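# Carry the carton around the corner onto the taped spot

## Task

Bring the carton around the corner and set it down on the area outlined in yellow tape. It must stand upright, lie wholly within the tape with no part over the line, and must not be tipped over or left leaning.

## Robot and tools

ROBOT. TidyBot++ has a mobile base (0.54 m long, 0.50 m wide, 0.38 m tall) on four powered casters. It carries one seven-joint arm ending in a right hand with index, middle and ring fingers plus a thumb. The shoulder sits 0.12 m ahead of the base centre and 0.68 m off the floor. Segments: upper arm 0.42 m, forearm 0.31 m, wrist to hand point 0.30 m. Straight fingers extend 0.12 m beyond the hand point. The arm begins folded, hand pointing down, reaching up to 0.17 m past the base front. Cameras: base_camera, and wrist_camera, which rides a mast on the palm side and views the index knuckle; an open hand hides the left, centre and bottom of its image. With arm joints 0, -1.2, 3.142, -2.03, 0, 0.075, 2.463 rad, wrist_camera looks forward, roughly level and upright; joint_6_rad then pitches it.

FRAMES. Base frame: origin on the floor below the base centre, x ahead, y to the left, z up, metres. hand_pose, hand_target and "target" use it. Odometry frame: the base frame as it stood when the scene began. base_odometry (wheel counting, so slip shows as travel) gives x, y and heading in rad (left positive, -3.142 to 3.142). base_tilt is in degrees, forward and right positive.

move. Arguments other than cameras and blocking form one action; with none, it just reports state and images.
- base: an object of relative offsets from where the base is when the command begins. translate_m (metres, forward +, -2 to 2), strafe_m (metres, left +, -2 to 2), rotate_rad (radians, counter-clockwise from above +, -6.3 to 6.3). Translation runs straight to the point; rotation runs at its own pace.
- joints: an object of absolute targets by name. joint_1_rad to joint_7_rad in radians. joint_2_rad ±2.249, joint_4_rad ±2.579, joint_6_rad ±2.099; the others are unbounded and take the short way round (step under half a turn to go further). joint_1_rad positive is clockwise from above, opposite to base rotation. Hand keys use a scale of -1 to 1 between each hinge's two stops: hand_index_/middle_/ring_ mcp, abd, pip, dip and hand_thumb_ cmc, axl, mcp, ipl. Moving toward -1 curls fingers toward the palm (mcp straight at 0.75, pip 0.58, dip 0.70, abd 0.00 swings away from the thumb); thumb_cmc toward -1 brings the thumb in front of the palm (straight 0.71); thumb_axl straight 0.68, thumb_mcp 0.23, thumb_ipl 0.17. hand_current_limit (-1 to 1, maps to 0 to 550 mA, starts 0.4) and hand_speed (-0.96 to 1, set-point speed (n+1)/2 of 8.5 rad/s, starts -0.6) are settings. Omitted hand keys keep their goals; sending a hinge its read position loosens a grip.
- target: one list of seven numbers, an absolute hand pose in the base frame: x, y, z in metres, then quaternion qw, qx, qy, qz. Alongside it, joints may hold only hand keys. The solver picks arm angles itself, may swing the elbow, curve and overshoot; typically lands within 4 cm and 10 degrees. To refine, add (wanted minus read position) to the last target; to hold still, resend hand_target, not hand_pose.
- speeds: caps for this action only. translate_m and strafe_m 0.05 to 0.5 m/s (put a combined move's speed under one key), rotate_rad 0.1 to 1.57 rad/s.
- min_time_s: 0.1 to 8 s, the shortest duration for each arm motion.
- cameras: list from base_camera, wrist_camera, all; [] for none. blocking: true or absent waits until everything rests; false returns in about 0.5 s while motion continues.
No action runs past 15 s; base moves time out after 14 s.

wait: seconds 0 to 10, plus cameras; returns early once running moves settle. stop: brakes all your motions, which then hold and report "stopped". zoom_image: camera and region [x0, y0, x1, y1] in pixels from the top-left, at most 504 by 504, of that camera's latest image. finished_scene: scene, the current scene number; irreversible, and the carton must stay correct without the robot.

RESULTS. "move" reads done or the worst status. base_status, joint_status, hand_status: moving, done, off_target (rested away from target, may still push), contact_stop, time_out, not_followed, stopped, torque_fault, limit_stop_at_motor_heat. "joint command not followed" or "pose unreachable" with "cause:" means a check withheld arm targets (self-collision); it may keep retrying. on_its_own lists uncommanded actions. motor_effort gives percent of maximum, sign toward higher joint values, bracketed peak. hand_state gives one word per hand motor in key order: moving, goal, blocked, overload; <motor>_current_ma is positive when pushing toward -1. Motor temperatures list one value per arm joint. "pictures" names image order; images may lag the state slightly. A refused call, or an unrequested stop, cancels the remaining move, wait and finished_scene calls in that reply.

CAUTIONS.
- The arm does not avoid obstacles and keeps pushing when blocked; nothing keeps it off the base ("ARM HIT"). A blocked base also keeps shoving, and may still say done.
- Torque faults (joints 1-4 above 104.5 N m, 5-7 above 51.3 N m, load included) freeze the arm 10 s; hand commands sent meanwhile are lost.
- A finger motor at 495 mA or more for 5 s shuts off for 10 s; avoid hand_current_limit at +1.
- The arm sags under load; correct using readings, never by commanding a joint to its read angle while holding.
- Tipping risk: driving while the arm catches something above about 0.6 m, side pushes on a raised hand, reaching far out or swinging a stretched arm. Back away to right a lean.
- Heat builds when holding loads or stretching; at 75 °C the arm sinks.
- Keep the hand away from the floor and obstacles, set the carton down gently upright, and never drop it or strike fixed objects hard. A loose object may occasionally be nudged by outside forces.

Each tool is called after "Call:" in YAML: its name, and indented under it one key for each argument.

## Session

Call:
move:

Scene clock: 0.00 s.
Motor temperatures (°C): [36 32 30 36 41 43 45]
base_odometry: x=+0.000 y=+0.000 heading=+0.000
base_tilt: forward=+0.4 right=-0.3
base_status: not commanded
joint_positions: joint_1_rad=-0.006 joint_2_rad=-0.337 joint_3_rad=+3.121 joint_4_rad=-2.551 joint_5_rad=-0.001 joint_6_rad=-0.858 joint_7_rad=+3.162 hand_index_mcp=+0.753 hand_index_abd=+0.000 hand_index_pip=+0.577 hand_index_dip=+0.696 hand_middle_mcp=+0.753 hand_middle_abd=+0.000 hand_middle_pip=+0.577 hand_middle_dip=+0.696 hand_ring_mcp=+0.753 hand_ring_abd=+0.000 hand_ring_pip=+0.577 hand_ring_dip=+0.696 hand_thumb_cmc=+0.715 hand_thumb_axl=+0.677 hand_thumb_mcp=+0.223 hand_thumb_ipl=+0.168 hand_current_limit=+0.400 hand_speed=-0.600
joint_status: not commanded
hand_state: goal,goal,goal,goal,goal,goal,goal,goal,goal,goal,goal,goal,goal,goal,goal,goal
index_mcp_current_ma: -1
index_abd_current_ma: 0
index_pip_current_ma: 0
index_dip_current_ma: 0
middle_mcp_current_ma: -1
middle_abd_current_ma: 0
middle_pip_current_ma: 0
middle_dip_current_ma: 0
ring_mcp_current_ma: -1
ring_abd_current_ma: 0
ring_pip_current_ma: 0
ring_dip_current_ma: 0
thumb_cmc_current_ma: 2
thumb_axl_current_ma: 0
thumb_mcp_current_ma: -12
thumb_ipl_current_ma: 0
hand_goal_index_mcp: 0.754
hand_goal_index_abd: 0.000
hand_goal_index_pip: 0.576
hand_goal_index_dip: 0.696
hand_goal_middle_mcp: 0.754
hand_goal_middle_abd: 0.000
hand_goal_middle_pip: 0.576
hand_goal_middle_dip: 0.696
hand_goal_ring_mcp: 0.754
hand_goal_ring_abd: 0.000
hand_goal_ring_pip: 0.576
hand_goal_ring_dip: 0.696
hand_goal_thumb_cmc: 0.714
hand_goal_thumb_axl: 0.678
hand_goal_thumb_mcp: 0.226
hand_goal_thumb_ipl: 0.168
motor_effort: joint_1_rad=+1 joint_2_rad=-1 joint_3_rad=-1 joint_4_rad=+13 joint_5_rad=+1 joint_6_rad=+2 joint_7_rad=+1
hand_pose: x=+0.3380 y=-0.0143 z=+0.5957 quat_wxyz=(-0.027, -0.690, -0.723, -0.023) (m; base frame)
hand_target: x=+0.3373 y=-0.0143 z=+0.5953 quat_wxyz=(-0.026, -0.690, -0.723, -0.022) (m; base frame)
hand_status: not commanded
pictures: base_camera, wrist_camera
Images, in order (width x height): base_camera 644x364, wrist_camera 504x504.

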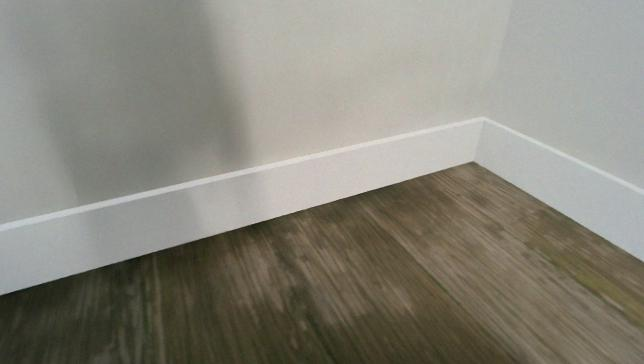

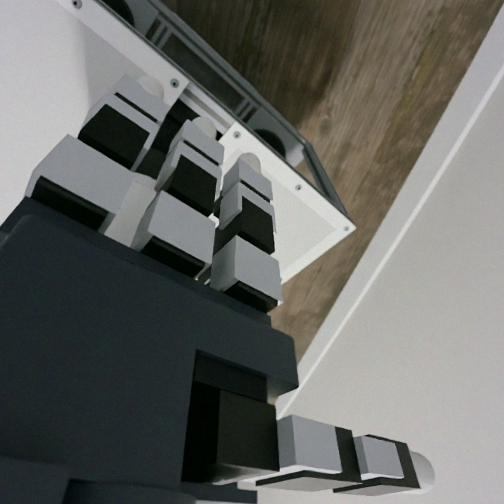

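Call:
move:
  base: {"rotate_rad": 1.2}
  speeds: {"rotate_rad": 0.8}
  cameras: ["base_camera"]

Call:
move:
  base: {"rotate_rad": 1.2}
  speeds: {"rotate_rad": 0.8}
  cameras: ["base_camera"]

Call:
move:
  base: {"rotate_rad": 1.2}
  speeds: {"rotate_rad": 0.8}
  cameras: ["base_camera"]

Call:
move:
  base: {"rotate_rad": 1.2}
  speeds: {"rotate_rad": 0.8}
  cameras: ["base_camera"]

Scene clock: 10.03 s.
move: done
base_odometry: x=+0.000 y=+0.000 heading=+1.199
base_tilt: forward=+0.4 right=-0.3
base_status: done
joint_positions: joint_1_rad=-0.006 joint_2_rad=-0.337 joint_3_rad=+3.121 joint_4_rad=-2.551 joint_5_rad=-0.001 joint_6_rad=-0.858 joint_7_rad=+3.162 hand_index_mcp=+0.753 hand_index_abd=+0.000 hand_index_pip=+0.577 hand_index_dip=+0.696 hand_middle_mcp=+0.753 hand_middle_abd=+0.000 hand_middle_pip=+0.577 hand_middle_dip=+0.696 hand_ring_mcp=+0.753 hand_ring_abd=+0.000 hand_ring_pip=+0.577 hand_ring_dip=+0.696 hand_thumb_cmc=+0.715 hand_thumb_axl=+0.677 hand_thumb_mcp=+0.223 hand_thumb_ipl=+0.168 hand_current_limit=+0.400 hand_speed=-0.600
joint_status: not commanded
hand_state: goal,goal,goal,goal,goal,goal,goal,goal,goal,goal,goal,goal,goal,goal,goal,goal
index_mcp_current_ma: -4
index_abd_current_ma: 0
index_pip_current_ma: 2
index_dip_current_ma: 0
middle_mcp_current_ma: -3
middle_abd_current_ma: 0
middle_pip_current_ma: 2
middle_dip_current_ma: 0
ring_mcp_current_ma: -4
ring_abd_current_ma: 0
ring_pip_current_ma: 2
ring_dip_current_ma: 0
thumb_cmc_current_ma: 2
thumb_axl_current_ma: -2
thumb_mcp_current_ma: -13
thumb_ipl_current_ma: -1
hand_goal_index_mcp: 0.754
hand_goal_index_abd: 0.000
hand_goal_index_pip: 0.576
hand_goal_index_dip: 0.696
hand_goal_middle_mcp: 0.754
hand_goal_middle_abd: 0.000
hand_goal_middle_pip: 0.576
hand_goal_middle_dip: 0.696
hand_goal_ring_mcp: 0.754
hand_goal_ring_abd: 0.000
hand_goal_ring_pip: 0.576
hand_goal_ring_dip: 0.696
hand_goal_thumb_cmc: 0.714
hand_goal_thumb_axl: 0.678
hand_goal_thumb_mcp: 0.226
hand_goal_thumb_ipl: 0.168
motor_effort: joint_1_rad=+1(2) joint_2_rad=-1(1) joint_3_rad=+0(1) joint_4_rad=+12(12) joint_5_rad=+1(1) joint_6_rad=+2(2) joint_7_rad=+0(1)
hand_pose: x=+0.3380 y=-0.0143 z=+0.5957 quat_wxyz=(-0.027, -0.690, -0.723, -0.023) (m; base frame)
hand_target: x=+0.3373 y=-0.0143 z=+0.5953 quat_wxyz=(-0.026, -0.690, -0.723, -0.022) (m; base frame)
hand_status: not commanded
pictures: base_camera
Images, in order (width x height): base_camera 644x364.

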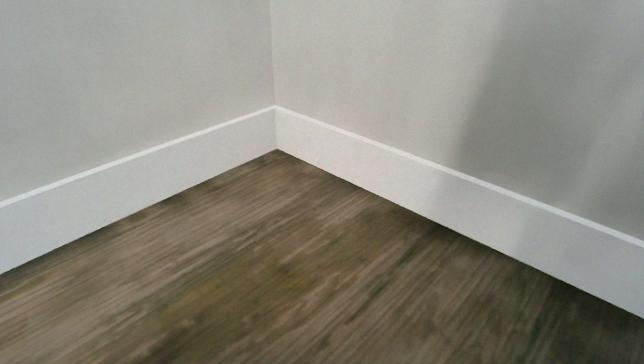

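Scene clock: 12.33 s.
move: done
base_odometry: x=+0.000 y=+0.000 heading=+2.399
base_tilt: forward=+0.4 right=-0.3
base_status: done
joint_positions: joint_1_rad=-0.006 joint_2_rad=-0.337 joint_3_rad=+3.121 joint_4_rad=-2.551 joint_5_rad=-0.001 joint_6_rad=-0.858 joint_7_rad=+3.162 hand_index_mcp=+0.753 hand_index_abd=+0.000 hand_index_pip=+0.577 hand_index_dip=+0.696 hand_middle_mcp=+0.753 hand_middle_abd=+0.000 hand_middle_pip=+0.577 hand_middle_dip=+0.696 hand_ring_mcp=+0.753 hand_ring_abd=+0.000 hand_ring_pip=+0.577 hand_ring_dip=+0.696 hand_thumb_cmc=+0.715 hand_thumb_axl=+0.677 hand_thumb_mcp=+0.223 hand_thumb_ipl=+0.168 hand_current_limit=+0.400 hand_speed=-0.600
joint_status: not commanded
hand_state: goal,goal,goal,goal,goal,goal,goal,goal,goal,goal,goal,goal,goal,goal,goal,goal
index_mcp_current_ma: -4
index_abd_current_ma: 0
index_pip_current_ma: 2
index_dip_current_ma: 0
middle_mcp_current_ma: -3
middle_abd_current_ma: 0
middle_pip_current_ma: 2
middle_dip_current_ma: 0
ring_mcp_current_ma: -4
ring_abd_current_ma: 0
ring_pip_current_ma: 2
ring_dip_current_ma: 0
thumb_cmc_current_ma: 2
thumb_axl_current_ma: -2
thumb_mcp_current_ma: -13
thumb_ipl_current_ma: -1
hand_goal_index_mcp: 0.754
hand_goal_index_abd: 0.000
hand_goal_index_pip: 0.576
hand_goal_index_dip: 0.696
hand_goal_middle_mcp: 0.754
hand_goal_middle_abd: 0.000
hand_goal_middle_pip: 0.576
hand_goal_middle_dip: 0.696
hand_goal_ring_mcp: 0.754
hand_goal_ring_abd: 0.000
hand_goal_ring_pip: 0.576
hand_goal_ring_dip: 0.696
hand_goal_thumb_cmc: 0.714
hand_goal_thumb_axl: 0.678
hand_goal_thumb_mcp: 0.226
hand_goal_thumb_ipl: 0.168
motor_effort: joint_1_rad=+0(2) joint_2_rad=-1(1) joint_3_rad=+0(1) joint_4_rad=+12(12) joint_5_rad=+1(1) joint_6_rad=+2(2) joint_7_rad=+1(1)
hand_pose: x=+0.3380 y=-0.0143 z=+0.5957 quat_wxyz=(-0.027, -0.690, -0.723, -0.023) (m; base frame)
hand_target: x=+0.3373 y=-0.0143 z=+0.5953 quat_wxyz=(-0.026, -0.690, -0.723, -0.022) (m; base frame)
hand_status: not commanded
pictures: base_camera
Images, in order (width x height): base_camera 644x364.

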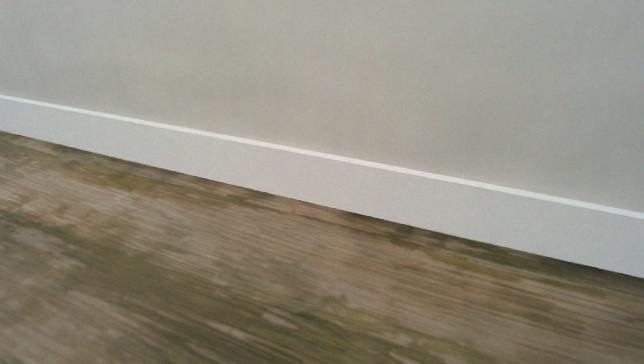

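Scene clock: 14.63 s.
move: done
base_odometry: x=+0.000 y=+0.000 heading=-2.685
base_tilt: forward=+0.4 right=-0.3
base_status: done
joint_positions: joint_1_rad=-0.006 joint_2_rad=-0.337 joint_3_rad=+3.121 joint_4_rad=-2.551 joint_5_rad=-0.001 joint_6_rad=-0.858 joint_7_rad=+3.162 hand_index_mcp=+0.753 hand_index_abd=+0.000 hand_index_pip=+0.577 hand_index_dip=+0.696 hand_middle_mcp=+0.753 hand_middle_abd=+0.000 hand_middle_pip=+0.577 hand_middle_dip=+0.696 hand_ring_mcp=+0.753 hand_ring_abd=+0.000 hand_ring_pip=+0.577 hand_ring_dip=+0.696 hand_thumb_cmc=+0.715 hand_thumb_axl=+0.677 hand_thumb_mcp=+0.223 hand_thumb_ipl=+0.168 hand_current_limit=+0.400 hand_speed=-0.600
joint_status: not commanded
hand_state: goal,goal,goal,goal,goal,goal,goal,goal,goal,goal,goal,goal,goal,goal,goal,goal
index_mcp_current_ma: -4
index_abd_current_ma: 0
index_pip_current_ma: 2
index_dip_current_ma: 0
middle_mcp_current_ma: -4
middle_abd_current_ma: 0
middle_pip_current_ma: 2
middle_dip_current_ma: 0
ring_mcp_current_ma: -4
ring_abd_current_ma: 0
ring_pip_current_ma: 2
ring_dip_current_ma: 0
thumb_cmc_current_ma: 2
thumb_axl_current_ma: -2
thumb_mcp_current_ma: -13
thumb_ipl_current_ma: -1
hand_goal_index_mcp: 0.754
hand_goal_index_abd: 0.000
hand_goal_index_pip: 0.576
hand_goal_index_dip: 0.696
hand_goal_middle_mcp: 0.754
hand_goal_middle_abd: 0.000
hand_goal_middle_pip: 0.576
hand_goal_middle_dip: 0.696
hand_goal_ring_mcp: 0.754
hand_goal_ring_abd: 0.000
hand_goal_ring_pip: 0.576
hand_goal_ring_dip: 0.696
hand_goal_thumb_cmc: 0.714
hand_goal_thumb_axl: 0.678
hand_goal_thumb_mcp: 0.226
hand_goal_thumb_ipl: 0.168
motor_effort: joint_1_rad=+1(2) joint_2_rad=+0(1) joint_3_rad=+0(1) joint_4_rad=+12(12) joint_5_rad=+0(1) joint_6_rad=+2(2) joint_7_rad=+1(1)
hand_pose: x=+0.3380 y=-0.0143 z=+0.5957 quat_wxyz=(-0.027, -0.690, -0.723, -0.023) (m; base frame)
hand_target: x=+0.3373 y=-0.0143 z=+0.5953 quat_wxyz=(-0.026, -0.690, -0.723, -0.022) (m; base frame)
hand_status: not commanded
pictures: base_camera
Images, in order (width x height): base_camera 644x364.

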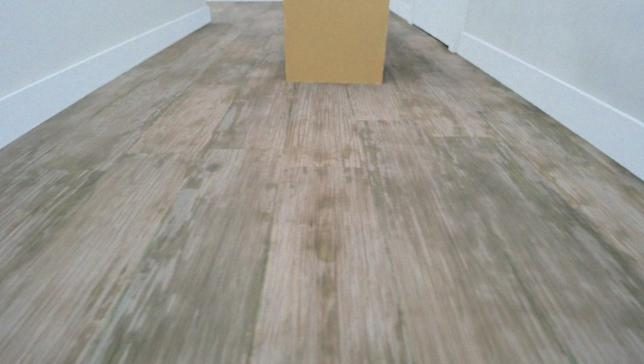

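Scene clock: 16.93 s.
move: done
base_odometry: x=+0.000 y=+0.000 heading=-1.486
base_tilt: forward=+0.3 right=-0.3
base_status: done
joint_positions: joint_1_rad=-0.006 joint_2_rad=-0.337 joint_3_rad=+3.121 joint_4_rad=-2.551 joint_5_rad=-0.001 joint_6_rad=-0.858 joint_7_rad=+3.162 hand_index_mcp=+0.753 hand_index_abd=+0.000 hand_index_pip=+0.577 hand_index_dip=+0.696 hand_middle_mcp=+0.753 hand_middle_abd=+0.000 hand_middle_pip=+0.577 hand_middle_dip=+0.696 hand_ring_mcp=+0.753 hand_ring_abd=+0.000 hand_ring_pip=+0.577 hand_ring_dip=+0.696 hand_thumb_cmc=+0.715 hand_thumb_axl=+0.677 hand_thumb_mcp=+0.223 hand_thumb_ipl=+0.168 hand_current_limit=+0.400 hand_speed=-0.600
joint_status: not commanded
hand_state: goal,goal,goal,goal,goal,goal,goal,goal,goal,goal,goal,goal,goal,goal,goal,goal
index_mcp_current_ma: -4
index_abd_current_ma: 0
index_pip_current_ma: 2
index_dip_current_ma: 0
middle_mcp_current_ma: -3
middle_abd_current_ma: 0
middle_pip_current_ma: 2
middle_dip_current_ma: 0
ring_mcp_current_ma: -4
ring_abd_current_ma: 0
ring_pip_current_ma: 2
ring_dip_current_ma: 0
thumb_cmc_current_ma: 2
thumb_axl_current_ma: -2
thumb_mcp_current_ma: -13
thumb_ipl_current_ma: -1
hand_goal_index_mcp: 0.754
hand_goal_index_abd: 0.000
hand_goal_index_pip: 0.576
hand_goal_index_dip: 0.696
hand_goal_middle_mcp: 0.754
hand_goal_middle_abd: 0.000
hand_goal_middle_pip: 0.576
hand_goal_middle_dip: 0.696
hand_goal_ring_mcp: 0.754
hand_goal_ring_abd: 0.000
hand_goal_ring_pip: 0.576
hand_goal_ring_dip: 0.696
hand_goal_thumb_cmc: 0.714
hand_goal_thumb_axl: 0.678
hand_goal_thumb_mcp: 0.226
hand_goal_thumb_ipl: 0.168
motor_effort: joint_1_rad=+1(2) joint_2_rad=-1(1) joint_3_rad=-1(1) joint_4_rad=+12(12) joint_5_rad=+1(1) joint_6_rad=+1(2) joint_7_rad=+0(1)
hand_pose: x=+0.3380 y=-0.0143 z=+0.5957 quat_wxyz=(-0.027, -0.690, -0.723, -0.023) (m; base frame)
hand_target: x=+0.3373 y=-0.0143 z=+0.5953 quat_wxyz=(-0.026, -0.690, -0.723, -0.022) (m; base frame)
hand_status: not commanded
pictures: base_camera
Images, in order (width x height): base_camera 644x364.

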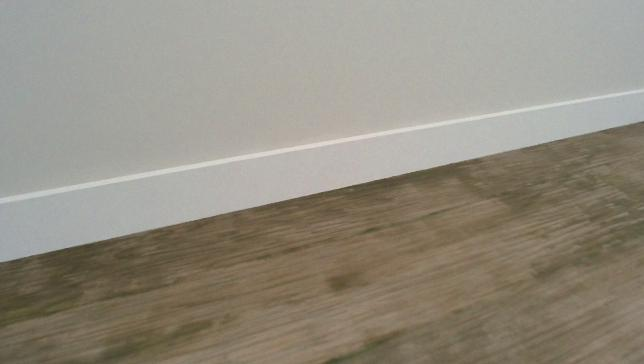

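Call:
move:
  base: {"rotate_rad": -1.2}
  speeds: {"rotate_rad": 0.8}
  joints: {"joint_1_rad": 0, "joint_2_rad": -1.2, "joint_3_rad": 3.142, "joint_4_rad": -2.03, "joint_5_rad": 0, "joint_6_rad": 0.075, "joint_7_rad": 2.463}
  cameras: ["all"]

Scene clock: 24.63 s.
move: done
base_odometry: x=+0.000 y=+0.000 heading=-2.685
base_tilt: forward=+0.3 right=-0.3
base_status: done
joint_positions: joint_1_rad=-0.006 joint_2_rad=-1.198 joint_3_rad=+3.127 joint_4_rad=-2.043 joint_5_rad=-0.001 joint_6_rad=-0.020 joint_7_rad=+2.513 hand_index_mcp=+0.760 hand_index_abd=+0.000 hand_index_pip=+0.577 hand_index_dip=+0.696 hand_middle_mcp=+0.759 hand_middle_abd=+0.000 hand_middle_pip=+0.577 hand_middle_dip=+0.696 hand_ring_mcp=+0.759 hand_ring_abd=+0.000 hand_ring_pip=+0.577 hand_ring_dip=+0.696 hand_thumb_cmc=+0.720 hand_thumb_axl=+0.677 hand_thumb_mcp=+0.227 hand_thumb_ipl=+0.168 hand_current_limit=+0.400 hand_speed=-0.600
joint_status: all done
hand_state: goal,goal,goal,goal,goal,goal,goal,goal,goal,goal,goal,goal,goal,goal,goal,goal
index_mcp_current_ma: 18
index_abd_current_ma: 0
index_pip_current_ma: 2
index_dip_current_ma: 0
middle_mcp_current_ma: 16
middle_abd_current_ma: 0
middle_pip_current_ma: 2
middle_dip_current_ma: 0
ring_mcp_current_ma: 18
ring_abd_current_ma: 0
ring_pip_current_ma: 2
ring_dip_current_ma: 0
thumb_cmc_current_ma: 17
thumb_axl_current_ma: -2
thumb_mcp_current_ma: 3
thumb_ipl_current_ma: -1
hand_goal_index_mcp: 0.754
hand_goal_index_abd: 0.000
hand_goal_index_pip: 0.576
hand_goal_index_dip: 0.696
hand_goal_middle_mcp: 0.754
hand_goal_middle_abd: 0.000
hand_goal_middle_pip: 0.576
hand_goal_middle_dip: 0.696
hand_goal_ring_mcp: 0.754
hand_goal_ring_abd: 0.000
hand_goal_ring_pip: 0.576
hand_goal_ring_dip: 0.696
hand_goal_thumb_cmc: 0.714
hand_goal_thumb_axl: 0.678
hand_goal_thumb_mcp: 0.226
hand_goal_thumb_ipl: 0.168
motor_effort: joint_1_rad=+2(3) joint_2_rad=+16(18) joint_3_rad=+1(2) joint_4_rad=+14(19) joint_5_rad=+1(2) joint_6_rad=+7(9) joint_7_rad=+0(1)
hand_pose: x=+0.1563 y=-0.0582 z=+1.2820 quat_wxyz=(-0.410, -0.369, -0.198, -0.810) (m; base frame)
hand_target: x=+0.1276 y=-0.0699 z=+1.3015 quat_wxyz=(-0.401, -0.333, -0.159, -0.839) (m; base frame)
hand_status: not commanded
pictures: base_camera, wrist_camera
Images, in order (width x height): base_camera 644x364, wrist_camera 504x504.

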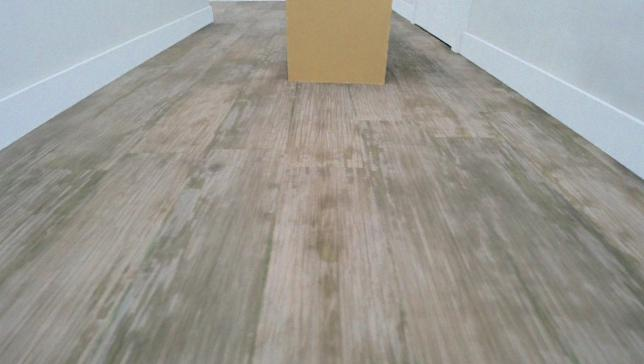

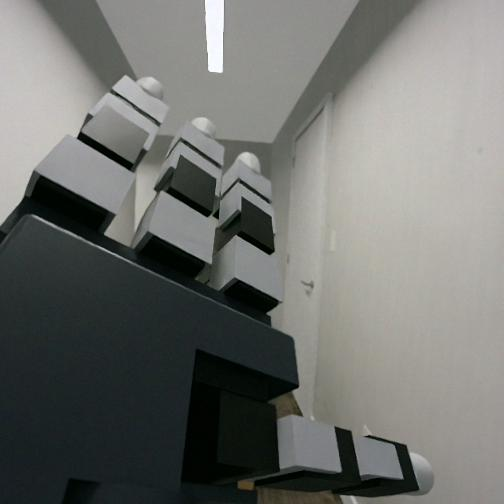

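Call:
move:
  joints: {"joint_1_rad": -0.6, "joint_6_rad": -0.5, "hand_index_mcp": -0.6, "hand_index_pip": -0.5, "hand_middle_mcp": -0.6, "hand_middle_pip": -0.5, "hand_ring_mcp": -0.6, "hand_ring_pip": -0.5}
  cameras: ["wrist_camera"]

Scene clock: 31.70 s.
move: done
base_odometry: x=+0.000 y=+0.000 heading=-2.685
base_tilt: forward=+0.4 right=-0.3
base_status: not commanded
joint_positions: joint_1_rad=-0.574 joint_2_rad=-1.198 joint_3_rad=+3.127 joint_4_rad=-2.043 joint_5_rad=-0.001 joint_6_rad=-0.412 joint_7_rad=+2.511 hand_index_mcp=-0.603 hand_index_abd=+0.000 hand_index_pip=-0.500 hand_index_dip=+0.696 hand_middle_mcp=-0.603 hand_middle_abd=+0.000 hand_middle_pip=-0.500 hand_middle_dip=+0.696 hand_ring_mcp=-0.603 hand_ring_abd=+0.000 hand_ring_pip=-0.500 hand_ring_dip=+0.696 hand_thumb_cmc=+0.720 hand_thumb_axl=+0.677 hand_thumb_mcp=+0.227 hand_thumb_ipl=+0.168 hand_current_limit=+0.400 hand_speed=-0.600
joint_status: all done
hand_state: goal,goal,goal,goal,goal,goal,goal,goal,goal,goal,goal,goal,goal,goal,goal,goal
index_mcp_current_ma: -9
index_abd_current_ma: 0
index_pip_current_ma: 1
index_dip_current_ma: 0
middle_mcp_current_ma: -8
middle_abd_current_ma: 0
middle_pip_current_ma: 1
middle_dip_current_ma: 0
ring_mcp_current_ma: -9
ring_abd_current_ma: 0
ring_pip_current_ma: 1
ring_dip_current_ma: 0
thumb_cmc_current_ma: 17
thumb_axl_current_ma: -2
thumb_mcp_current_ma: 3
thumb_ipl_current_ma: -1
hand_goal_index_mcp: -0.600
hand_goal_index_abd: 0.000
hand_goal_index_pip: -0.500
hand_goal_index_dip: 0.696
hand_goal_middle_mcp: -0.600
hand_goal_middle_abd: 0.000
hand_goal_middle_pip: -0.500
hand_goal_middle_dip: 0.696
hand_goal_ring_mcp: -0.600
hand_goal_ring_abd: 0.000
hand_goal_ring_pip: -0.500
hand_goal_ring_dip: 0.696
hand_goal_thumb_cmc: 0.714
hand_goal_thumb_axl: 0.678
hand_goal_thumb_mcp: 0.226
hand_goal_thumb_ipl: 0.168
motor_effort: joint_1_rad=+1(2) joint_2_rad=+15(16) joint_3_rad=+0(1) joint_4_rad=+15(15) joint_5_rad=+1(2) joint_6_rad=+8(9) joint_7_rad=+1(1)
hand_pose: x=+0.2463 y=+0.0117 z=+1.1898 quat_wxyz=(-0.149, -0.422, -0.409, -0.795) (m; base frame)
hand_target: x=+0.2576 y=+0.0102 z=+1.1687 quat_wxyz=(-0.115, -0.453, -0.419, -0.779) (m; base frame)
hand_status: not commanded
pictures: wrist_camera
Images, in order (width x height): wrist_camera 504x504.

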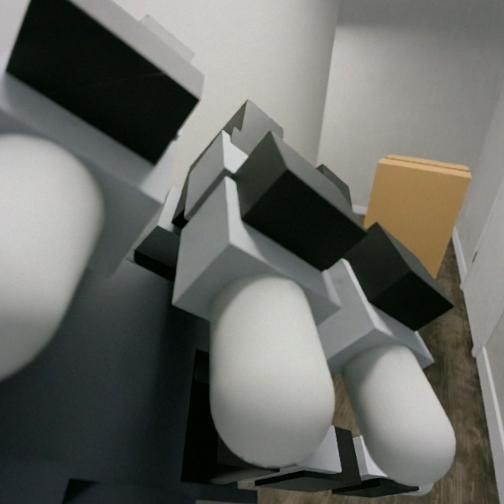

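Call:
move:
  base: {"translate_m": 0.3}
  joints: {"joint_1_rad": 0, "joint_6_rad": -0.4, "hand_index_mcp": 0.754, "hand_index_pip": 0.576, "hand_middle_mcp": 0.754, "hand_middle_pip": 0.576, "hand_ring_mcp": 0.754, "hand_ring_pip": 0.576}
  cameras: ["all"]

Scene clock: 44.93 s.
move: done
base_odometry: x=-0.269 y=-0.132 heading=-2.686
base_tilt: forward=+0.4 right=-0.3
base_status: done
joint_positions: joint_1_rad=-0.026 joint_2_rad=-1.199 joint_3_rad=+3.127 joint_4_rad=-2.043 joint_5_rad=-0.001 joint_6_rad=-0.415 joint_7_rad=+2.511 hand_index_mcp=+0.760 hand_index_abd=+0.000 hand_index_pip=+0.576 hand_index_dip=+0.696 hand_middle_mcp=+0.759 hand_middle_abd=+0.000 hand_middle_pip=+0.576 hand_middle_dip=+0.696 hand_ring_mcp=+0.760 hand_ring_abd=+0.000 hand_ring_pip=+0.576 hand_ring_dip=+0.696 hand_thumb_cmc=+0.720 hand_thumb_axl=+0.677 hand_thumb_mcp=+0.227 hand_thumb_ipl=+0.168 hand_current_limit=+0.400 hand_speed=-0.600
joint_status: all done
hand_state: goal,goal,goal,goal,goal,goal,goal,goal,goal,goal,goal,goal,goal,goal,goal,goal
index_mcp_current_ma: 21
index_abd_current_ma: 0
index_pip_current_ma: -1
index_dip_current_ma: 0
middle_mcp_current_ma: 18
middle_abd_current_ma: 0
middle_pip_current_ma: -1
middle_dip_current_ma: 0
ring_mcp_current_ma: 20
ring_abd_current_ma: 0
ring_pip_current_ma: -1
ring_dip_current_ma: 0
thumb_cmc_current_ma: 17
thumb_axl_current_ma: -2
thumb_mcp_current_ma: 3
thumb_ipl_current_ma: -1
hand_goal_index_mcp: 0.754
hand_goal_index_abd: 0.000
hand_goal_index_pip: 0.576
hand_goal_index_dip: 0.696
hand_goal_middle_mcp: 0.754
hand_goal_middle_abd: 0.000
hand_goal_middle_pip: 0.576
hand_goal_middle_dip: 0.696
hand_goal_ring_mcp: 0.754
hand_goal_ring_abd: 0.000
hand_goal_ring_pip: 0.576
hand_goal_ring_dip: 0.696
hand_goal_thumb_cmc: 0.714
hand_goal_thumb_axl: 0.678
hand_goal_thumb_mcp: 0.226
hand_goal_thumb_ipl: 0.168
motor_effort: joint_1_rad=+1(2) joint_2_rad=+15(18) joint_3_rad=+0(2) joint_4_rad=+15(16) joint_5_rad=+1(1) joint_6_rad=+9(10) joint_7_rad=+0(1)
hand_pose: x=+0.2338 y=-0.0567 z=+1.1892 quat_wxyz=(-0.358, -0.518, -0.280, -0.725) (m; base frame)
hand_target: x=+0.2256 y=-0.0699 z=+1.1961 quat_wxyz=(-0.352, -0.521, -0.249, -0.737) (m; base frame)
hand_status: not commanded
pictures: base_camera, wrist_camera
Images, in order (width x height): base_camera 644x364, wrist_camera 504x504.

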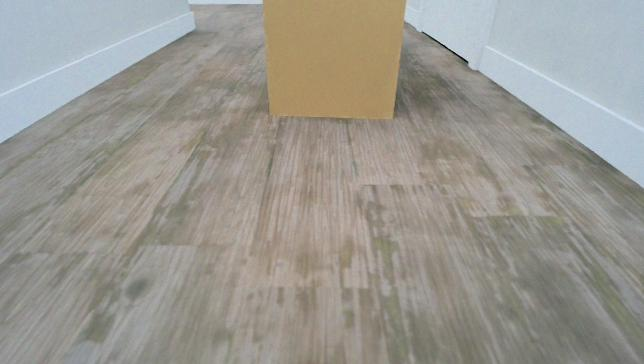

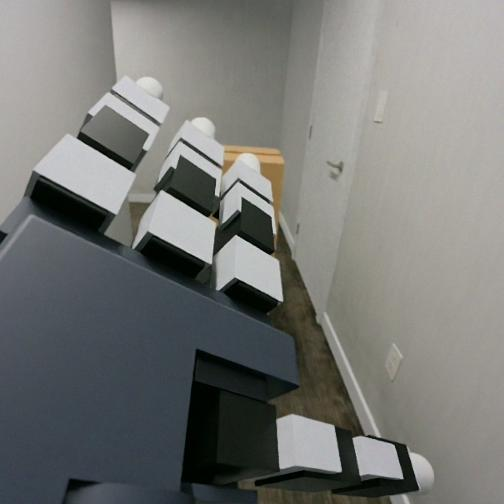

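Call:
move:
  joints: {"joint_1_rad": -0.75, "joint_6_rad": -0.3}
  cameras: ["wrist_camera"]

Scene clock: 69.00 s.
move: done
base_odometry: x=-0.269 y=-0.132 heading=-2.686
base_tilt: forward=+0.4 right=-0.3
base_status: not commanded
joint_positions: joint_1_rad=-0.724 joint_2_rad=-1.199 joint_3_rad=+3.127 joint_4_rad=-2.043 joint_5_rad=-0.001 joint_6_rad=-0.397 joint_7_rad=+2.511 hand_index_mcp=+0.760 hand_index_abd=+0.000 hand_index_pip=+0.576 hand_index_dip=+0.696 hand_middle_mcp=+0.759 hand_middle_abd=+0.000 hand_middle_pip=+0.576 hand_middle_dip=+0.696 hand_ring_mcp=+0.760 hand_ring_abd=+0.000 hand_ring_pip=+0.576 hand_ring_dip=+0.696 hand_thumb_cmc=+0.720 hand_thumb_axl=+0.677 hand_thumb_mcp=+0.227 hand_thumb_ipl=+0.168 hand_current_limit=+0.400 hand_speed=-0.600
joint_status: all done
hand_state: goal,goal,goal,goal,goal,goal,goal,goal,goal,goal,goal,goal,goal,goal,goal,goal
index_mcp_current_ma: 21
index_abd_current_ma: 0
index_pip_current_ma: -1
index_dip_current_ma: 0
middle_mcp_current_ma: 18
middle_abd_current_ma: 0
middle_pip_current_ma: -1
middle_dip_current_ma: 0
ring_mcp_current_ma: 20
ring_abd_current_ma: 0
ring_pip_current_ma: -1
ring_dip_current_ma: 0
thumb_cmc_current_ma: 17
thumb_axl_current_ma: -2
thumb_mcp_current_ma: 3
thumb_ipl_current_ma: -1
hand_goal_index_mcp: 0.754
hand_goal_index_abd: 0.000
hand_goal_index_pip: 0.576
hand_goal_index_dip: 0.696
hand_goal_middle_mcp: 0.754
hand_goal_middle_abd: 0.000
hand_goal_middle_pip: 0.576
hand_goal_middle_dip: 0.696
hand_goal_ring_mcp: 0.754
hand_goal_ring_abd: 0.000
hand_goal_ring_pip: 0.576
hand_goal_ring_dip: 0.696
hand_goal_thumb_cmc: 0.714
hand_goal_thumb_axl: 0.678
hand_goal_thumb_mcp: 0.226
hand_goal_thumb_ipl: 0.168
motor_effort: joint_1_rad=+1(2) joint_2_rad=+15(15) joint_3_rad=+0(1) joint_4_rad=+15(15) joint_5_rad=+1(1) joint_6_rad=+9(10) joint_7_rad=+1(1)
hand_pose: x=+0.2415 y=+0.0286 z=+1.1939 quat_wxyz=(-0.089, -0.387, -0.435, -0.809) (m; base frame)
hand_target: x=+0.2327 y=+0.0104 z=+1.2220 quat_wxyz=(-0.060, -0.365, -0.392, -0.842) (m; base frame)
hand_status: not commanded
pictures: wrist_camera
Images, in order (width x height): wrist_camera 504x504.

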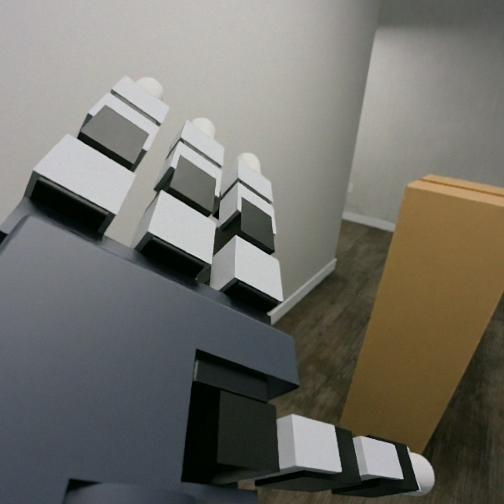

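Call:
move:
  joints: {"joint_1_rad": 0}
  base: {"strafe_m": -0.15, "rotate_rad": 0.15}
  cameras: ["all"]

Call:
move:
  base: {"translate_m": 0.9}
  speeds: {"translate_m": 0.25}
  cameras: ["all"]

Scene clock: 77.03 s.
move: done
base_odometry: x=-0.336 y=+0.003 heading=-2.534
base_tilt: forward=+0.3 right=-0.3
base_status: done
joint_positions: joint_1_rad=-0.026 joint_2_rad=-1.202 joint_3_rad=+3.132 joint_4_rad=-2.042 joint_5_rad=-0.001 joint_6_rad=-0.395 joint_7_rad=+2.511 hand_index_mcp=+0.761 hand_index_abd=+0.000 hand_index_pip=+0.576 hand_index_dip=+0.696 hand_middle_mcp=+0.760 hand_middle_abd=+0.000 hand_middle_pip=+0.576 hand_middle_dip=+0.696 hand_ring_mcp=+0.761 hand_ring_abd=+0.000 hand_ring_pip=+0.576 hand_ring_dip=+0.696 hand_thumb_cmc=+0.720 hand_thumb_axl=+0.677 hand_thumb_mcp=+0.227 hand_thumb_ipl=+0.168 hand_current_limit=+0.400 hand_speed=-0.600
joint_status: all done
hand_state: goal,goal,goal,goal,goal,goal,goal,goal,goal,goal,goal,goal,goal,goal,goal,goal
index_mcp_current_ma: 24
index_abd_current_ma: 0
index_pip_current_ma: -1
index_dip_current_ma: 0
middle_mcp_current_ma: 21
middle_abd_current_ma: 0
middle_pip_current_ma: -1
middle_dip_current_ma: 0
ring_mcp_current_ma: 24
ring_abd_current_ma: 0
ring_pip_current_ma: -1
ring_dip_current_ma: 0
thumb_cmc_current_ma: 18
thumb_axl_current_ma: -2
thumb_mcp_current_ma: 3
thumb_ipl_current_ma: -1
hand_goal_index_mcp: 0.754
hand_goal_index_abd: 0.000
hand_goal_index_pip: 0.576
hand_goal_index_dip: 0.696
hand_goal_middle_mcp: 0.754
hand_goal_middle_abd: 0.000
hand_goal_middle_pip: 0.576
hand_goal_middle_dip: 0.696
hand_goal_ring_mcp: 0.754
hand_goal_ring_abd: 0.000
hand_goal_ring_pip: 0.576
hand_goal_ring_dip: 0.696
hand_goal_thumb_cmc: 0.714
hand_goal_thumb_axl: 0.678
hand_goal_thumb_mcp: 0.226
hand_goal_thumb_ipl: 0.168
motor_effort: joint_1_rad=+1(4) joint_2_rad=+15(16) joint_3_rad=+0(2) joint_4_rad=+15(16) joint_5_rad=+1(1) joint_6_rad=+9(10) joint_7_rad=+0(1)
hand_pose: x=+0.2289 y=-0.0593 z=+1.1949 quat_wxyz=(-0.360, -0.511, -0.273, -0.731) (m; base frame)
hand_target: x=+0.2093 y=-0.0699 z=+1.2220 quat_wxyz=(-0.364, -0.483, -0.231, -0.762) (m; base frame)
hand_status: not commanded
pictures: base_camera, wrist_camera
Images, in order (width x height): base_camera 644x364, wrist_camera 504x504.

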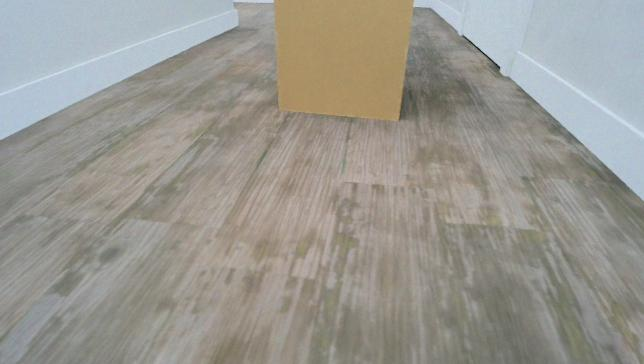

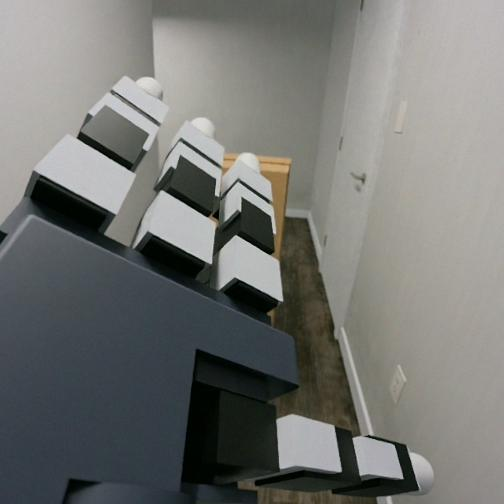

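Scene clock: 81.40 s.
move: done
base_odometry: x=-1.075 y=-0.511 heading=-2.534
base_tilt: forward=+0.4 right=-0.3
base_status: done
joint_positions: joint_1_rad=-0.024 joint_2_rad=-1.203 joint_3_rad=+3.132 joint_4_rad=-2.042 joint_5_rad=-0.001 joint_6_rad=-0.393 joint_7_rad=+2.511 hand_index_mcp=+0.761 hand_index_abd=+0.000 hand_index_pip=+0.576 hand_index_dip=+0.696 hand_middle_mcp=+0.760 hand_middle_abd=+0.000 hand_middle_pip=+0.576 hand_middle_dip=+0.696 hand_ring_mcp=+0.761 hand_ring_abd=+0.000 hand_ring_pip=+0.576 hand_ring_dip=+0.696 hand_thumb_cmc=+0.720 hand_thumb_axl=+0.677 hand_thumb_mcp=+0.227 hand_thumb_ipl=+0.168 hand_current_limit=+0.400 hand_speed=-0.600
joint_status: not commanded
hand_state: goal,goal,goal,goal,goal,goal,goal,goal,goal,goal,goal,goal,goal,goal,goal,goal
index_mcp_current_ma: 25
index_abd_current_ma: 0
index_pip_current_ma: -1
index_dip_current_ma: 0
middle_mcp_current_ma: 21
middle_abd_current_ma: 0
middle_pip_current_ma: -1
middle_dip_current_ma: 0
ring_mcp_current_ma: 24
ring_abd_current_ma: 0
ring_pip_current_ma: -1
ring_dip_current_ma: 0
thumb_cmc_current_ma: 18
thumb_axl_current_ma: -2
thumb_mcp_current_ma: 3
thumb_ipl_current_ma: -1
hand_goal_index_mcp: 0.754
hand_goal_index_abd: 0.000
hand_goal_index_pip: 0.576
hand_goal_index_dip: 0.696
hand_goal_middle_mcp: 0.754
hand_goal_middle_abd: 0.000
hand_goal_middle_pip: 0.576
hand_goal_middle_dip: 0.696
hand_goal_ring_mcp: 0.754
hand_goal_ring_abd: 0.000
hand_goal_ring_pip: 0.576
hand_goal_ring_dip: 0.696
hand_goal_thumb_cmc: 0.714
hand_goal_thumb_axl: 0.678
hand_goal_thumb_mcp: 0.226
hand_goal_thumb_ipl: 0.168
motor_effort: joint_1_rad=+1(2) joint_2_rad=+15(18) joint_3_rad=+0(1) joint_4_rad=+15(16) joint_5_rad=+1(1) joint_6_rad=+9(10) joint_7_rad=+1(1)
hand_pose: x=+0.2282 y=-0.0596 z=+1.1958 quat_wxyz=(-0.361, -0.510, -0.272, -0.732) (m; base frame)
hand_target: x=+0.2093 y=-0.0699 z=+1.2220 quat_wxyz=(-0.364, -0.483, -0.231, -0.762) (m; base frame)
hand_status: not commanded
pictures: base_camera, wrist_camera
Images, in order (width x height): base_camera 644x364, wrist_camera 504x504.

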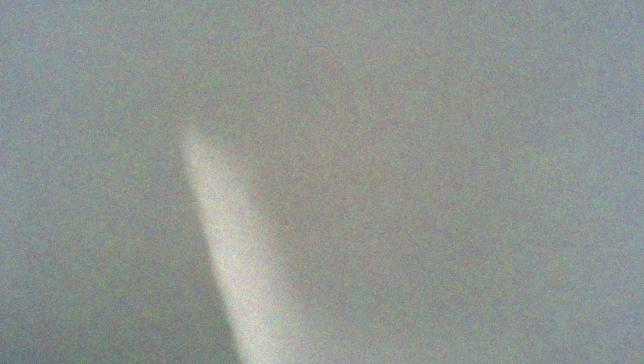

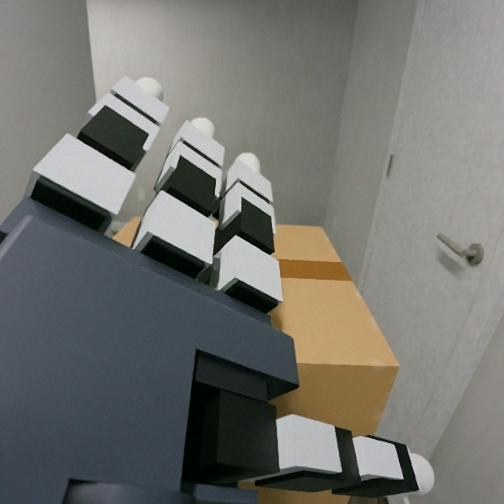

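Call:
move:
  base: {"translate_m": 0.8}
  speeds: {"translate_m": 0.2}
  cameras: ["wrist_camera"]

Call:
move:
  joints: {"joint_1_rad": -0.75}
  cameras: ["all"]

Scene clock: 94.33 s.
move: done
base_odometry: x=-1.732 y=-0.967 heading=-2.534
base_tilt: forward=+0.4 right=-0.3
base_status: done
joint_positions: joint_1_rad=-0.024 joint_2_rad=-1.204 joint_3_rad=+3.132 joint_4_rad=-2.041 joint_5_rad=-0.001 joint_6_rad=-0.393 joint_7_rad=+2.511 hand_index_mcp=+0.761 hand_index_abd=+0.000 hand_index_pip=+0.576 hand_index_dip=+0.696 hand_middle_mcp=+0.760 hand_middle_abd=+0.000 hand_middle_pip=+0.576 hand_middle_dip=+0.696 hand_ring_mcp=+0.761 hand_ring_abd=+0.000 hand_ring_pip=+0.576 hand_ring_dip=+0.696 hand_thumb_cmc=+0.720 hand_thumb_axl=+0.677 hand_thumb_mcp=+0.227 hand_thumb_ipl=+0.168 hand_current_limit=+0.400 hand_speed=-0.600
joint_status: not commanded
hand_state: goal,goal,goal,goal,goal,goal,goal,goal,goal,goal,goal,goal,goal,goal,goal,goal
index_mcp_current_ma: 25
index_abd_current_ma: 0
index_pip_current_ma: -1
index_dip_current_ma: 0
middle_mcp_current_ma: 21
middle_abd_current_ma: 0
middle_pip_current_ma: -1
middle_dip_current_ma: 0
ring_mcp_current_ma: 24
ring_abd_current_ma: 0
ring_pip_current_ma: -1
ring_dip_current_ma: 0
thumb_cmc_current_ma: 18
thumb_axl_current_ma: -2
thumb_mcp_current_ma: 3
thumb_ipl_current_ma: -1
hand_goal_index_mcp: 0.754
hand_goal_index_abd: 0.000
hand_goal_index_pip: 0.576
hand_goal_index_dip: 0.696
hand_goal_middle_mcp: 0.754
hand_goal_middle_abd: 0.000
hand_goal_middle_pip: 0.576
hand_goal_middle_dip: 0.696
hand_goal_ring_mcp: 0.754
hand_goal_ring_abd: 0.000
hand_goal_ring_pip: 0.576
hand_goal_ring_dip: 0.696
hand_goal_thumb_cmc: 0.714
hand_goal_thumb_axl: 0.678
hand_goal_thumb_mcp: 0.226
hand_goal_thumb_ipl: 0.168
motor_effort: joint_1_rad=+1(2) joint_2_rad=+15(17) joint_3_rad=+0(1) joint_4_rad=+15(16) joint_5_rad=+1(1) joint_6_rad=+9(10) joint_7_rad=+0(1)
hand_pose: x=+0.2272 y=-0.0596 z=+1.1964 quat_wxyz=(-0.362, -0.509, -0.271, -0.732) (m; base frame)
hand_target: x=+0.2093 y=-0.0699 z=+1.2220 quat_wxyz=(-0.364, -0.483, -0.231, -0.762) (m; base frame)
hand_status: not commanded
pictures: wrist_camera
Images, in order (width x height): wrist_camera 504x504.

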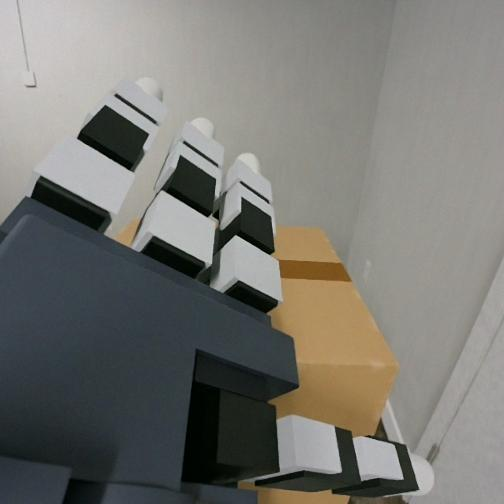

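Scene clock: 96.37 s.
move: done
base_odometry: x=-1.732 y=-0.967 heading=-2.534
base_tilt: forward=+0.4 right=-0.3
base_status: not commanded
joint_positions: joint_1_rad=-0.724 joint_2_rad=-1.204 joint_3_rad=+3.132 joint_4_rad=-2.041 joint_5_rad=-0.001 joint_6_rad=-0.393 joint_7_rad=+2.511 hand_index_mcp=+0.761 hand_index_abd=+0.000 hand_index_pip=+0.576 hand_index_dip=+0.696 hand_middle_mcp=+0.760 hand_middle_abd=+0.000 hand_middle_pip=+0.576 hand_middle_dip=+0.696 hand_ring_mcp=+0.761 hand_ring_abd=+0.000 hand_ring_pip=+0.576 hand_ring_dip=+0.696 hand_thumb_cmc=+0.720 hand_thumb_axl=+0.677 hand_thumb_mcp=+0.227 hand_thumb_ipl=+0.168 hand_current_limit=+0.400 hand_speed=-0.600
joint_status: all done
hand_state: goal,goal,goal,goal,goal,goal,goal,goal,goal,goal,goal,goal,goal,goal,goal,goal
index_mcp_current_ma: 25
index_abd_current_ma: 0
index_pip_current_ma: -1
index_dip_current_ma: 0
middle_mcp_current_ma: 21
middle_abd_current_ma: 0
middle_pip_current_ma: -1
middle_dip_current_ma: 0
ring_mcp_current_ma: 24
ring_abd_current_ma: 0
ring_pip_current_ma: -1
ring_dip_current_ma: 0
thumb_cmc_current_ma: 18
thumb_axl_current_ma: -2
thumb_mcp_current_ma: 3
thumb_ipl_current_ma: -1
hand_goal_index_mcp: 0.754
hand_goal_index_abd: 0.000
hand_goal_index_pip: 0.576
hand_goal_index_dip: 0.696
hand_goal_middle_mcp: 0.754
hand_goal_middle_abd: 0.000
hand_goal_middle_pip: 0.576
hand_goal_middle_dip: 0.696
hand_goal_ring_mcp: 0.754
hand_goal_ring_abd: 0.000
hand_goal_ring_pip: 0.576
hand_goal_ring_dip: 0.696
hand_goal_thumb_cmc: 0.714
hand_goal_thumb_axl: 0.678
hand_goal_thumb_mcp: 0.226
hand_goal_thumb_ipl: 0.168
motor_effort: joint_1_rad=+2(2) joint_2_rad=+15(15) joint_3_rad=+0(1) joint_4_rad=+15(15) joint_5_rad=+1(1) joint_6_rad=+9(10) joint_7_rad=+1(1)
hand_pose: x=+0.2401 y=+0.0240 z=+1.1964 quat_wxyz=(-0.089, -0.385, -0.429, -0.812) (m; base frame)
hand_target: x=+0.2327 y=+0.0104 z=+1.2220 quat_wxyz=(-0.060, -0.365, -0.392, -0.842) (m; base frame)
hand_status: not commanded
pictures: base_camera, wrist_camera
Images, in order (width x height): base_camera 644x364, wrist_camera 504x504.

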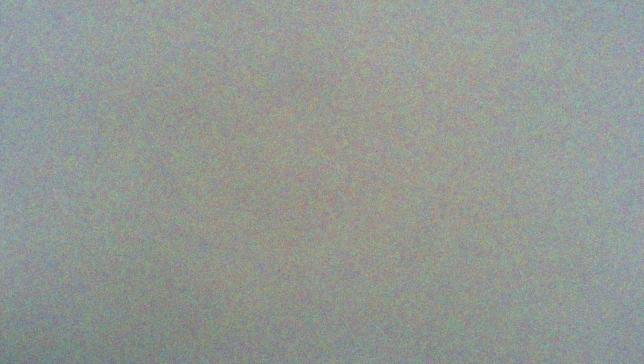

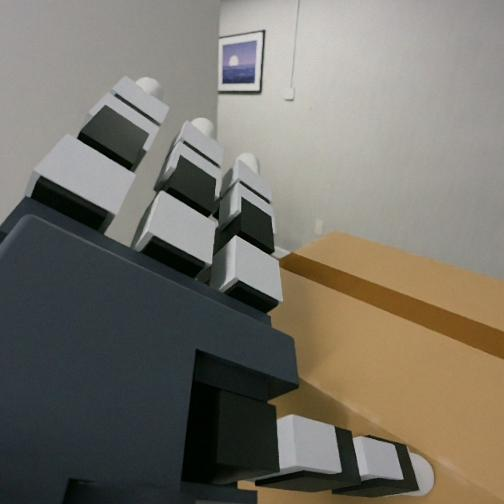

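Call:
move:
  joints: {"joint_1_rad": -1.4, "joint_6_rad": -0.6}
  cameras: ["wrist_camera"]

Call:
move:
  joints: {"joint_1_rad": 0, "joint_6_rad": -0.7}
  cameras: ["wrist_camera"]

Scene clock: 102.13 s.
move: done
base_odometry: x=-1.732 y=-0.967 heading=-2.534
base_tilt: forward=+0.4 right=-0.3
base_status: not commanded
joint_positions: joint_1_rad=-1.374 joint_2_rad=-1.204 joint_3_rad=+3.132 joint_4_rad=-2.037 joint_5_rad=-0.001 joint_6_rad=-0.514 joint_7_rad=+2.511 hand_index_mcp=+0.761 hand_index_abd=+0.000 hand_index_pip=+0.576 hand_index_dip=+0.696 hand_middle_mcp=+0.760 hand_middle_abd=+0.000 hand_middle_pip=+0.576 hand_middle_dip=+0.696 hand_ring_mcp=+0.761 hand_ring_abd=+0.000 hand_ring_pip=+0.576 hand_ring_dip=+0.696 hand_thumb_cmc=+0.721 hand_thumb_axl=+0.677 hand_thumb_mcp=+0.235 hand_thumb_ipl=+0.173 hand_current_limit=+0.400 hand_speed=-0.600
joint_status: all done
hand_state: goal,goal,goal,goal,goal,goal,goal,goal,goal,goal,goal,goal,goal,goal,goal,goal
index_mcp_current_ma: 25
index_abd_current_ma: 0
index_pip_current_ma: -1
index_dip_current_ma: 0
middle_mcp_current_ma: 21
middle_abd_current_ma: 0
middle_pip_current_ma: -1
middle_dip_current_ma: 0
ring_mcp_current_ma: 24
ring_abd_current_ma: 0
ring_pip_current_ma: -1
ring_dip_current_ma: 0
thumb_cmc_current_ma: 21
thumb_axl_current_ma: -2
thumb_mcp_current_ma: 41
thumb_ipl_current_ma: 23
hand_goal_index_mcp: 0.754
hand_goal_index_abd: 0.000
hand_goal_index_pip: 0.576
hand_goal_index_dip: 0.696
hand_goal_middle_mcp: 0.754
hand_goal_middle_abd: 0.000
hand_goal_middle_pip: 0.576
hand_goal_middle_dip: 0.696
hand_goal_ring_mcp: 0.754
hand_goal_ring_abd: 0.000
hand_goal_ring_pip: 0.576
hand_goal_ring_dip: 0.696
hand_goal_thumb_cmc: 0.714
hand_goal_thumb_axl: 0.678
hand_goal_thumb_mcp: 0.226
hand_goal_thumb_ipl: 0.168
motor_effort: joint_1_rad=+1(3) joint_2_rad=+15(17) joint_3_rad=+0(2) joint_4_rad=+15(15) joint_5_rad=+1(1) joint_6_rad=+9(10) joint_7_rad=+1(1)
hand_pose: x=+0.2040 y=+0.1072 z=+1.1654 quat_wxyz=(+0.168, -0.247, -0.573, -0.764) (m; base frame)
hand_target: x=+0.2101 y=+0.1172 z=+1.1401 quat_wxyz=(+0.190, -0.270, -0.597, -0.731) (m; base frame)
hand_status: not commanded
pictures: wrist_camera
Images, in order (width x height): wrist_camera 504x504.

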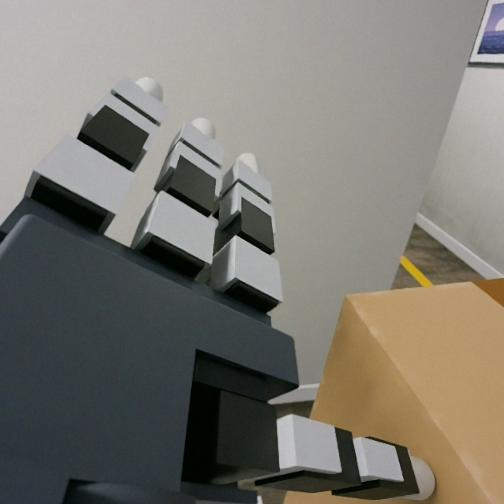

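Scene clock: 104.80 s.
move: done
base_odometry: x=-1.732 y=-0.967 heading=-2.534
base_tilt: forward=+0.3 right=-0.4
base_status: not commanded
joint_positions: joint_1_rad=-0.027 joint_2_rad=-1.204 joint_3_rad=+3.133 joint_4_rad=-2.037 joint_5_rad=-0.001 joint_6_rad=-0.602 joint_7_rad=+2.504 hand_index_mcp=+0.761 hand_index_abd=+0.000 hand_index_pip=+0.576 hand_index_dip=+0.696 hand_middle_mcp=+0.760 hand_middle_abd=+0.000 hand_middle_pip=+0.576 hand_middle_dip=+0.696 hand_ring_mcp=+0.761 hand_ring_abd=+0.000 hand_ring_pip=+0.576 hand_ring_dip=+0.696 hand_thumb_cmc=+0.732 hand_thumb_axl=+0.679 hand_thumb_mcp=+0.224 hand_thumb_ipl=+0.166 hand_current_limit=+0.400 hand_speed=-0.600
joint_status: all done
hand_state: goal,goal,goal,goal,goal,goal,goal,goal,goal,goal,goal,goal,goal,goal,goal,goal
index_mcp_current_ma: 23
index_abd_current_ma: 0
index_pip_current_ma: -1
index_dip_current_ma: 0
middle_mcp_current_ma: 21
middle_abd_current_ma: 0
middle_pip_current_ma: -1
middle_dip_current_ma: 0
ring_mcp_current_ma: 24
ring_abd_current_ma: 0
ring_pip_current_ma: -1
ring_dip_current_ma: 0
thumb_cmc_current_ma: 66
thumb_axl_current_ma: 3
thumb_mcp_current_ma: -5
thumb_ipl_current_ma: -8
hand_goal_index_mcp: 0.754
hand_goal_index_abd: 0.000
hand_goal_index_pip: 0.576
hand_goal_index_dip: 0.696
hand_goal_middle_mcp: 0.754
hand_goal_middle_abd: 0.000
hand_goal_middle_pip: 0.576
hand_goal_middle_dip: 0.696
hand_goal_ring_mcp: 0.754
hand_goal_ring_abd: 0.000
hand_goal_ring_pip: 0.576
hand_goal_ring_dip: 0.696
hand_goal_thumb_cmc: 0.714
hand_goal_thumb_axl: 0.678
hand_goal_thumb_mcp: 0.226
hand_goal_thumb_ipl: 0.168
motor_effort: joint_1_rad=+2(3) joint_2_rad=+15(15) joint_3_rad=+1(2) joint_4_rad=+14(15) joint_5_rad=+1(3) joint_6_rad=+8(11) joint_7_rad=+1(2)
hand_pose: x=+0.2521 y=-0.0595 z=+1.1394 quat_wxyz=(-0.330, -0.582, -0.307, -0.677) (m; base frame)
hand_target: x=+0.2579 y=-0.0699 z=+1.1106 quat_wxyz=(-0.311, -0.625, -0.299, -0.651) (m; base frame)
hand_status: not commanded
pictures: wrist_camera
Images, in order (width x height): wrist_camera 504x504.

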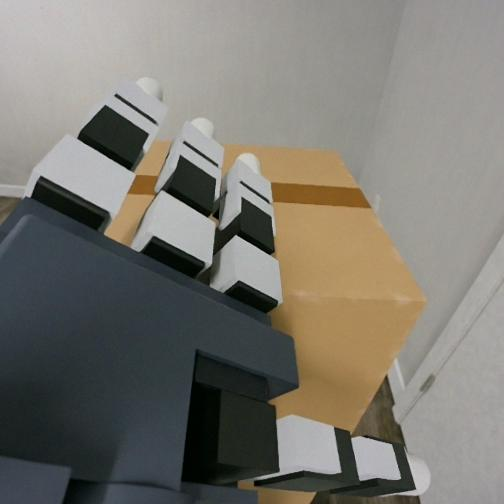

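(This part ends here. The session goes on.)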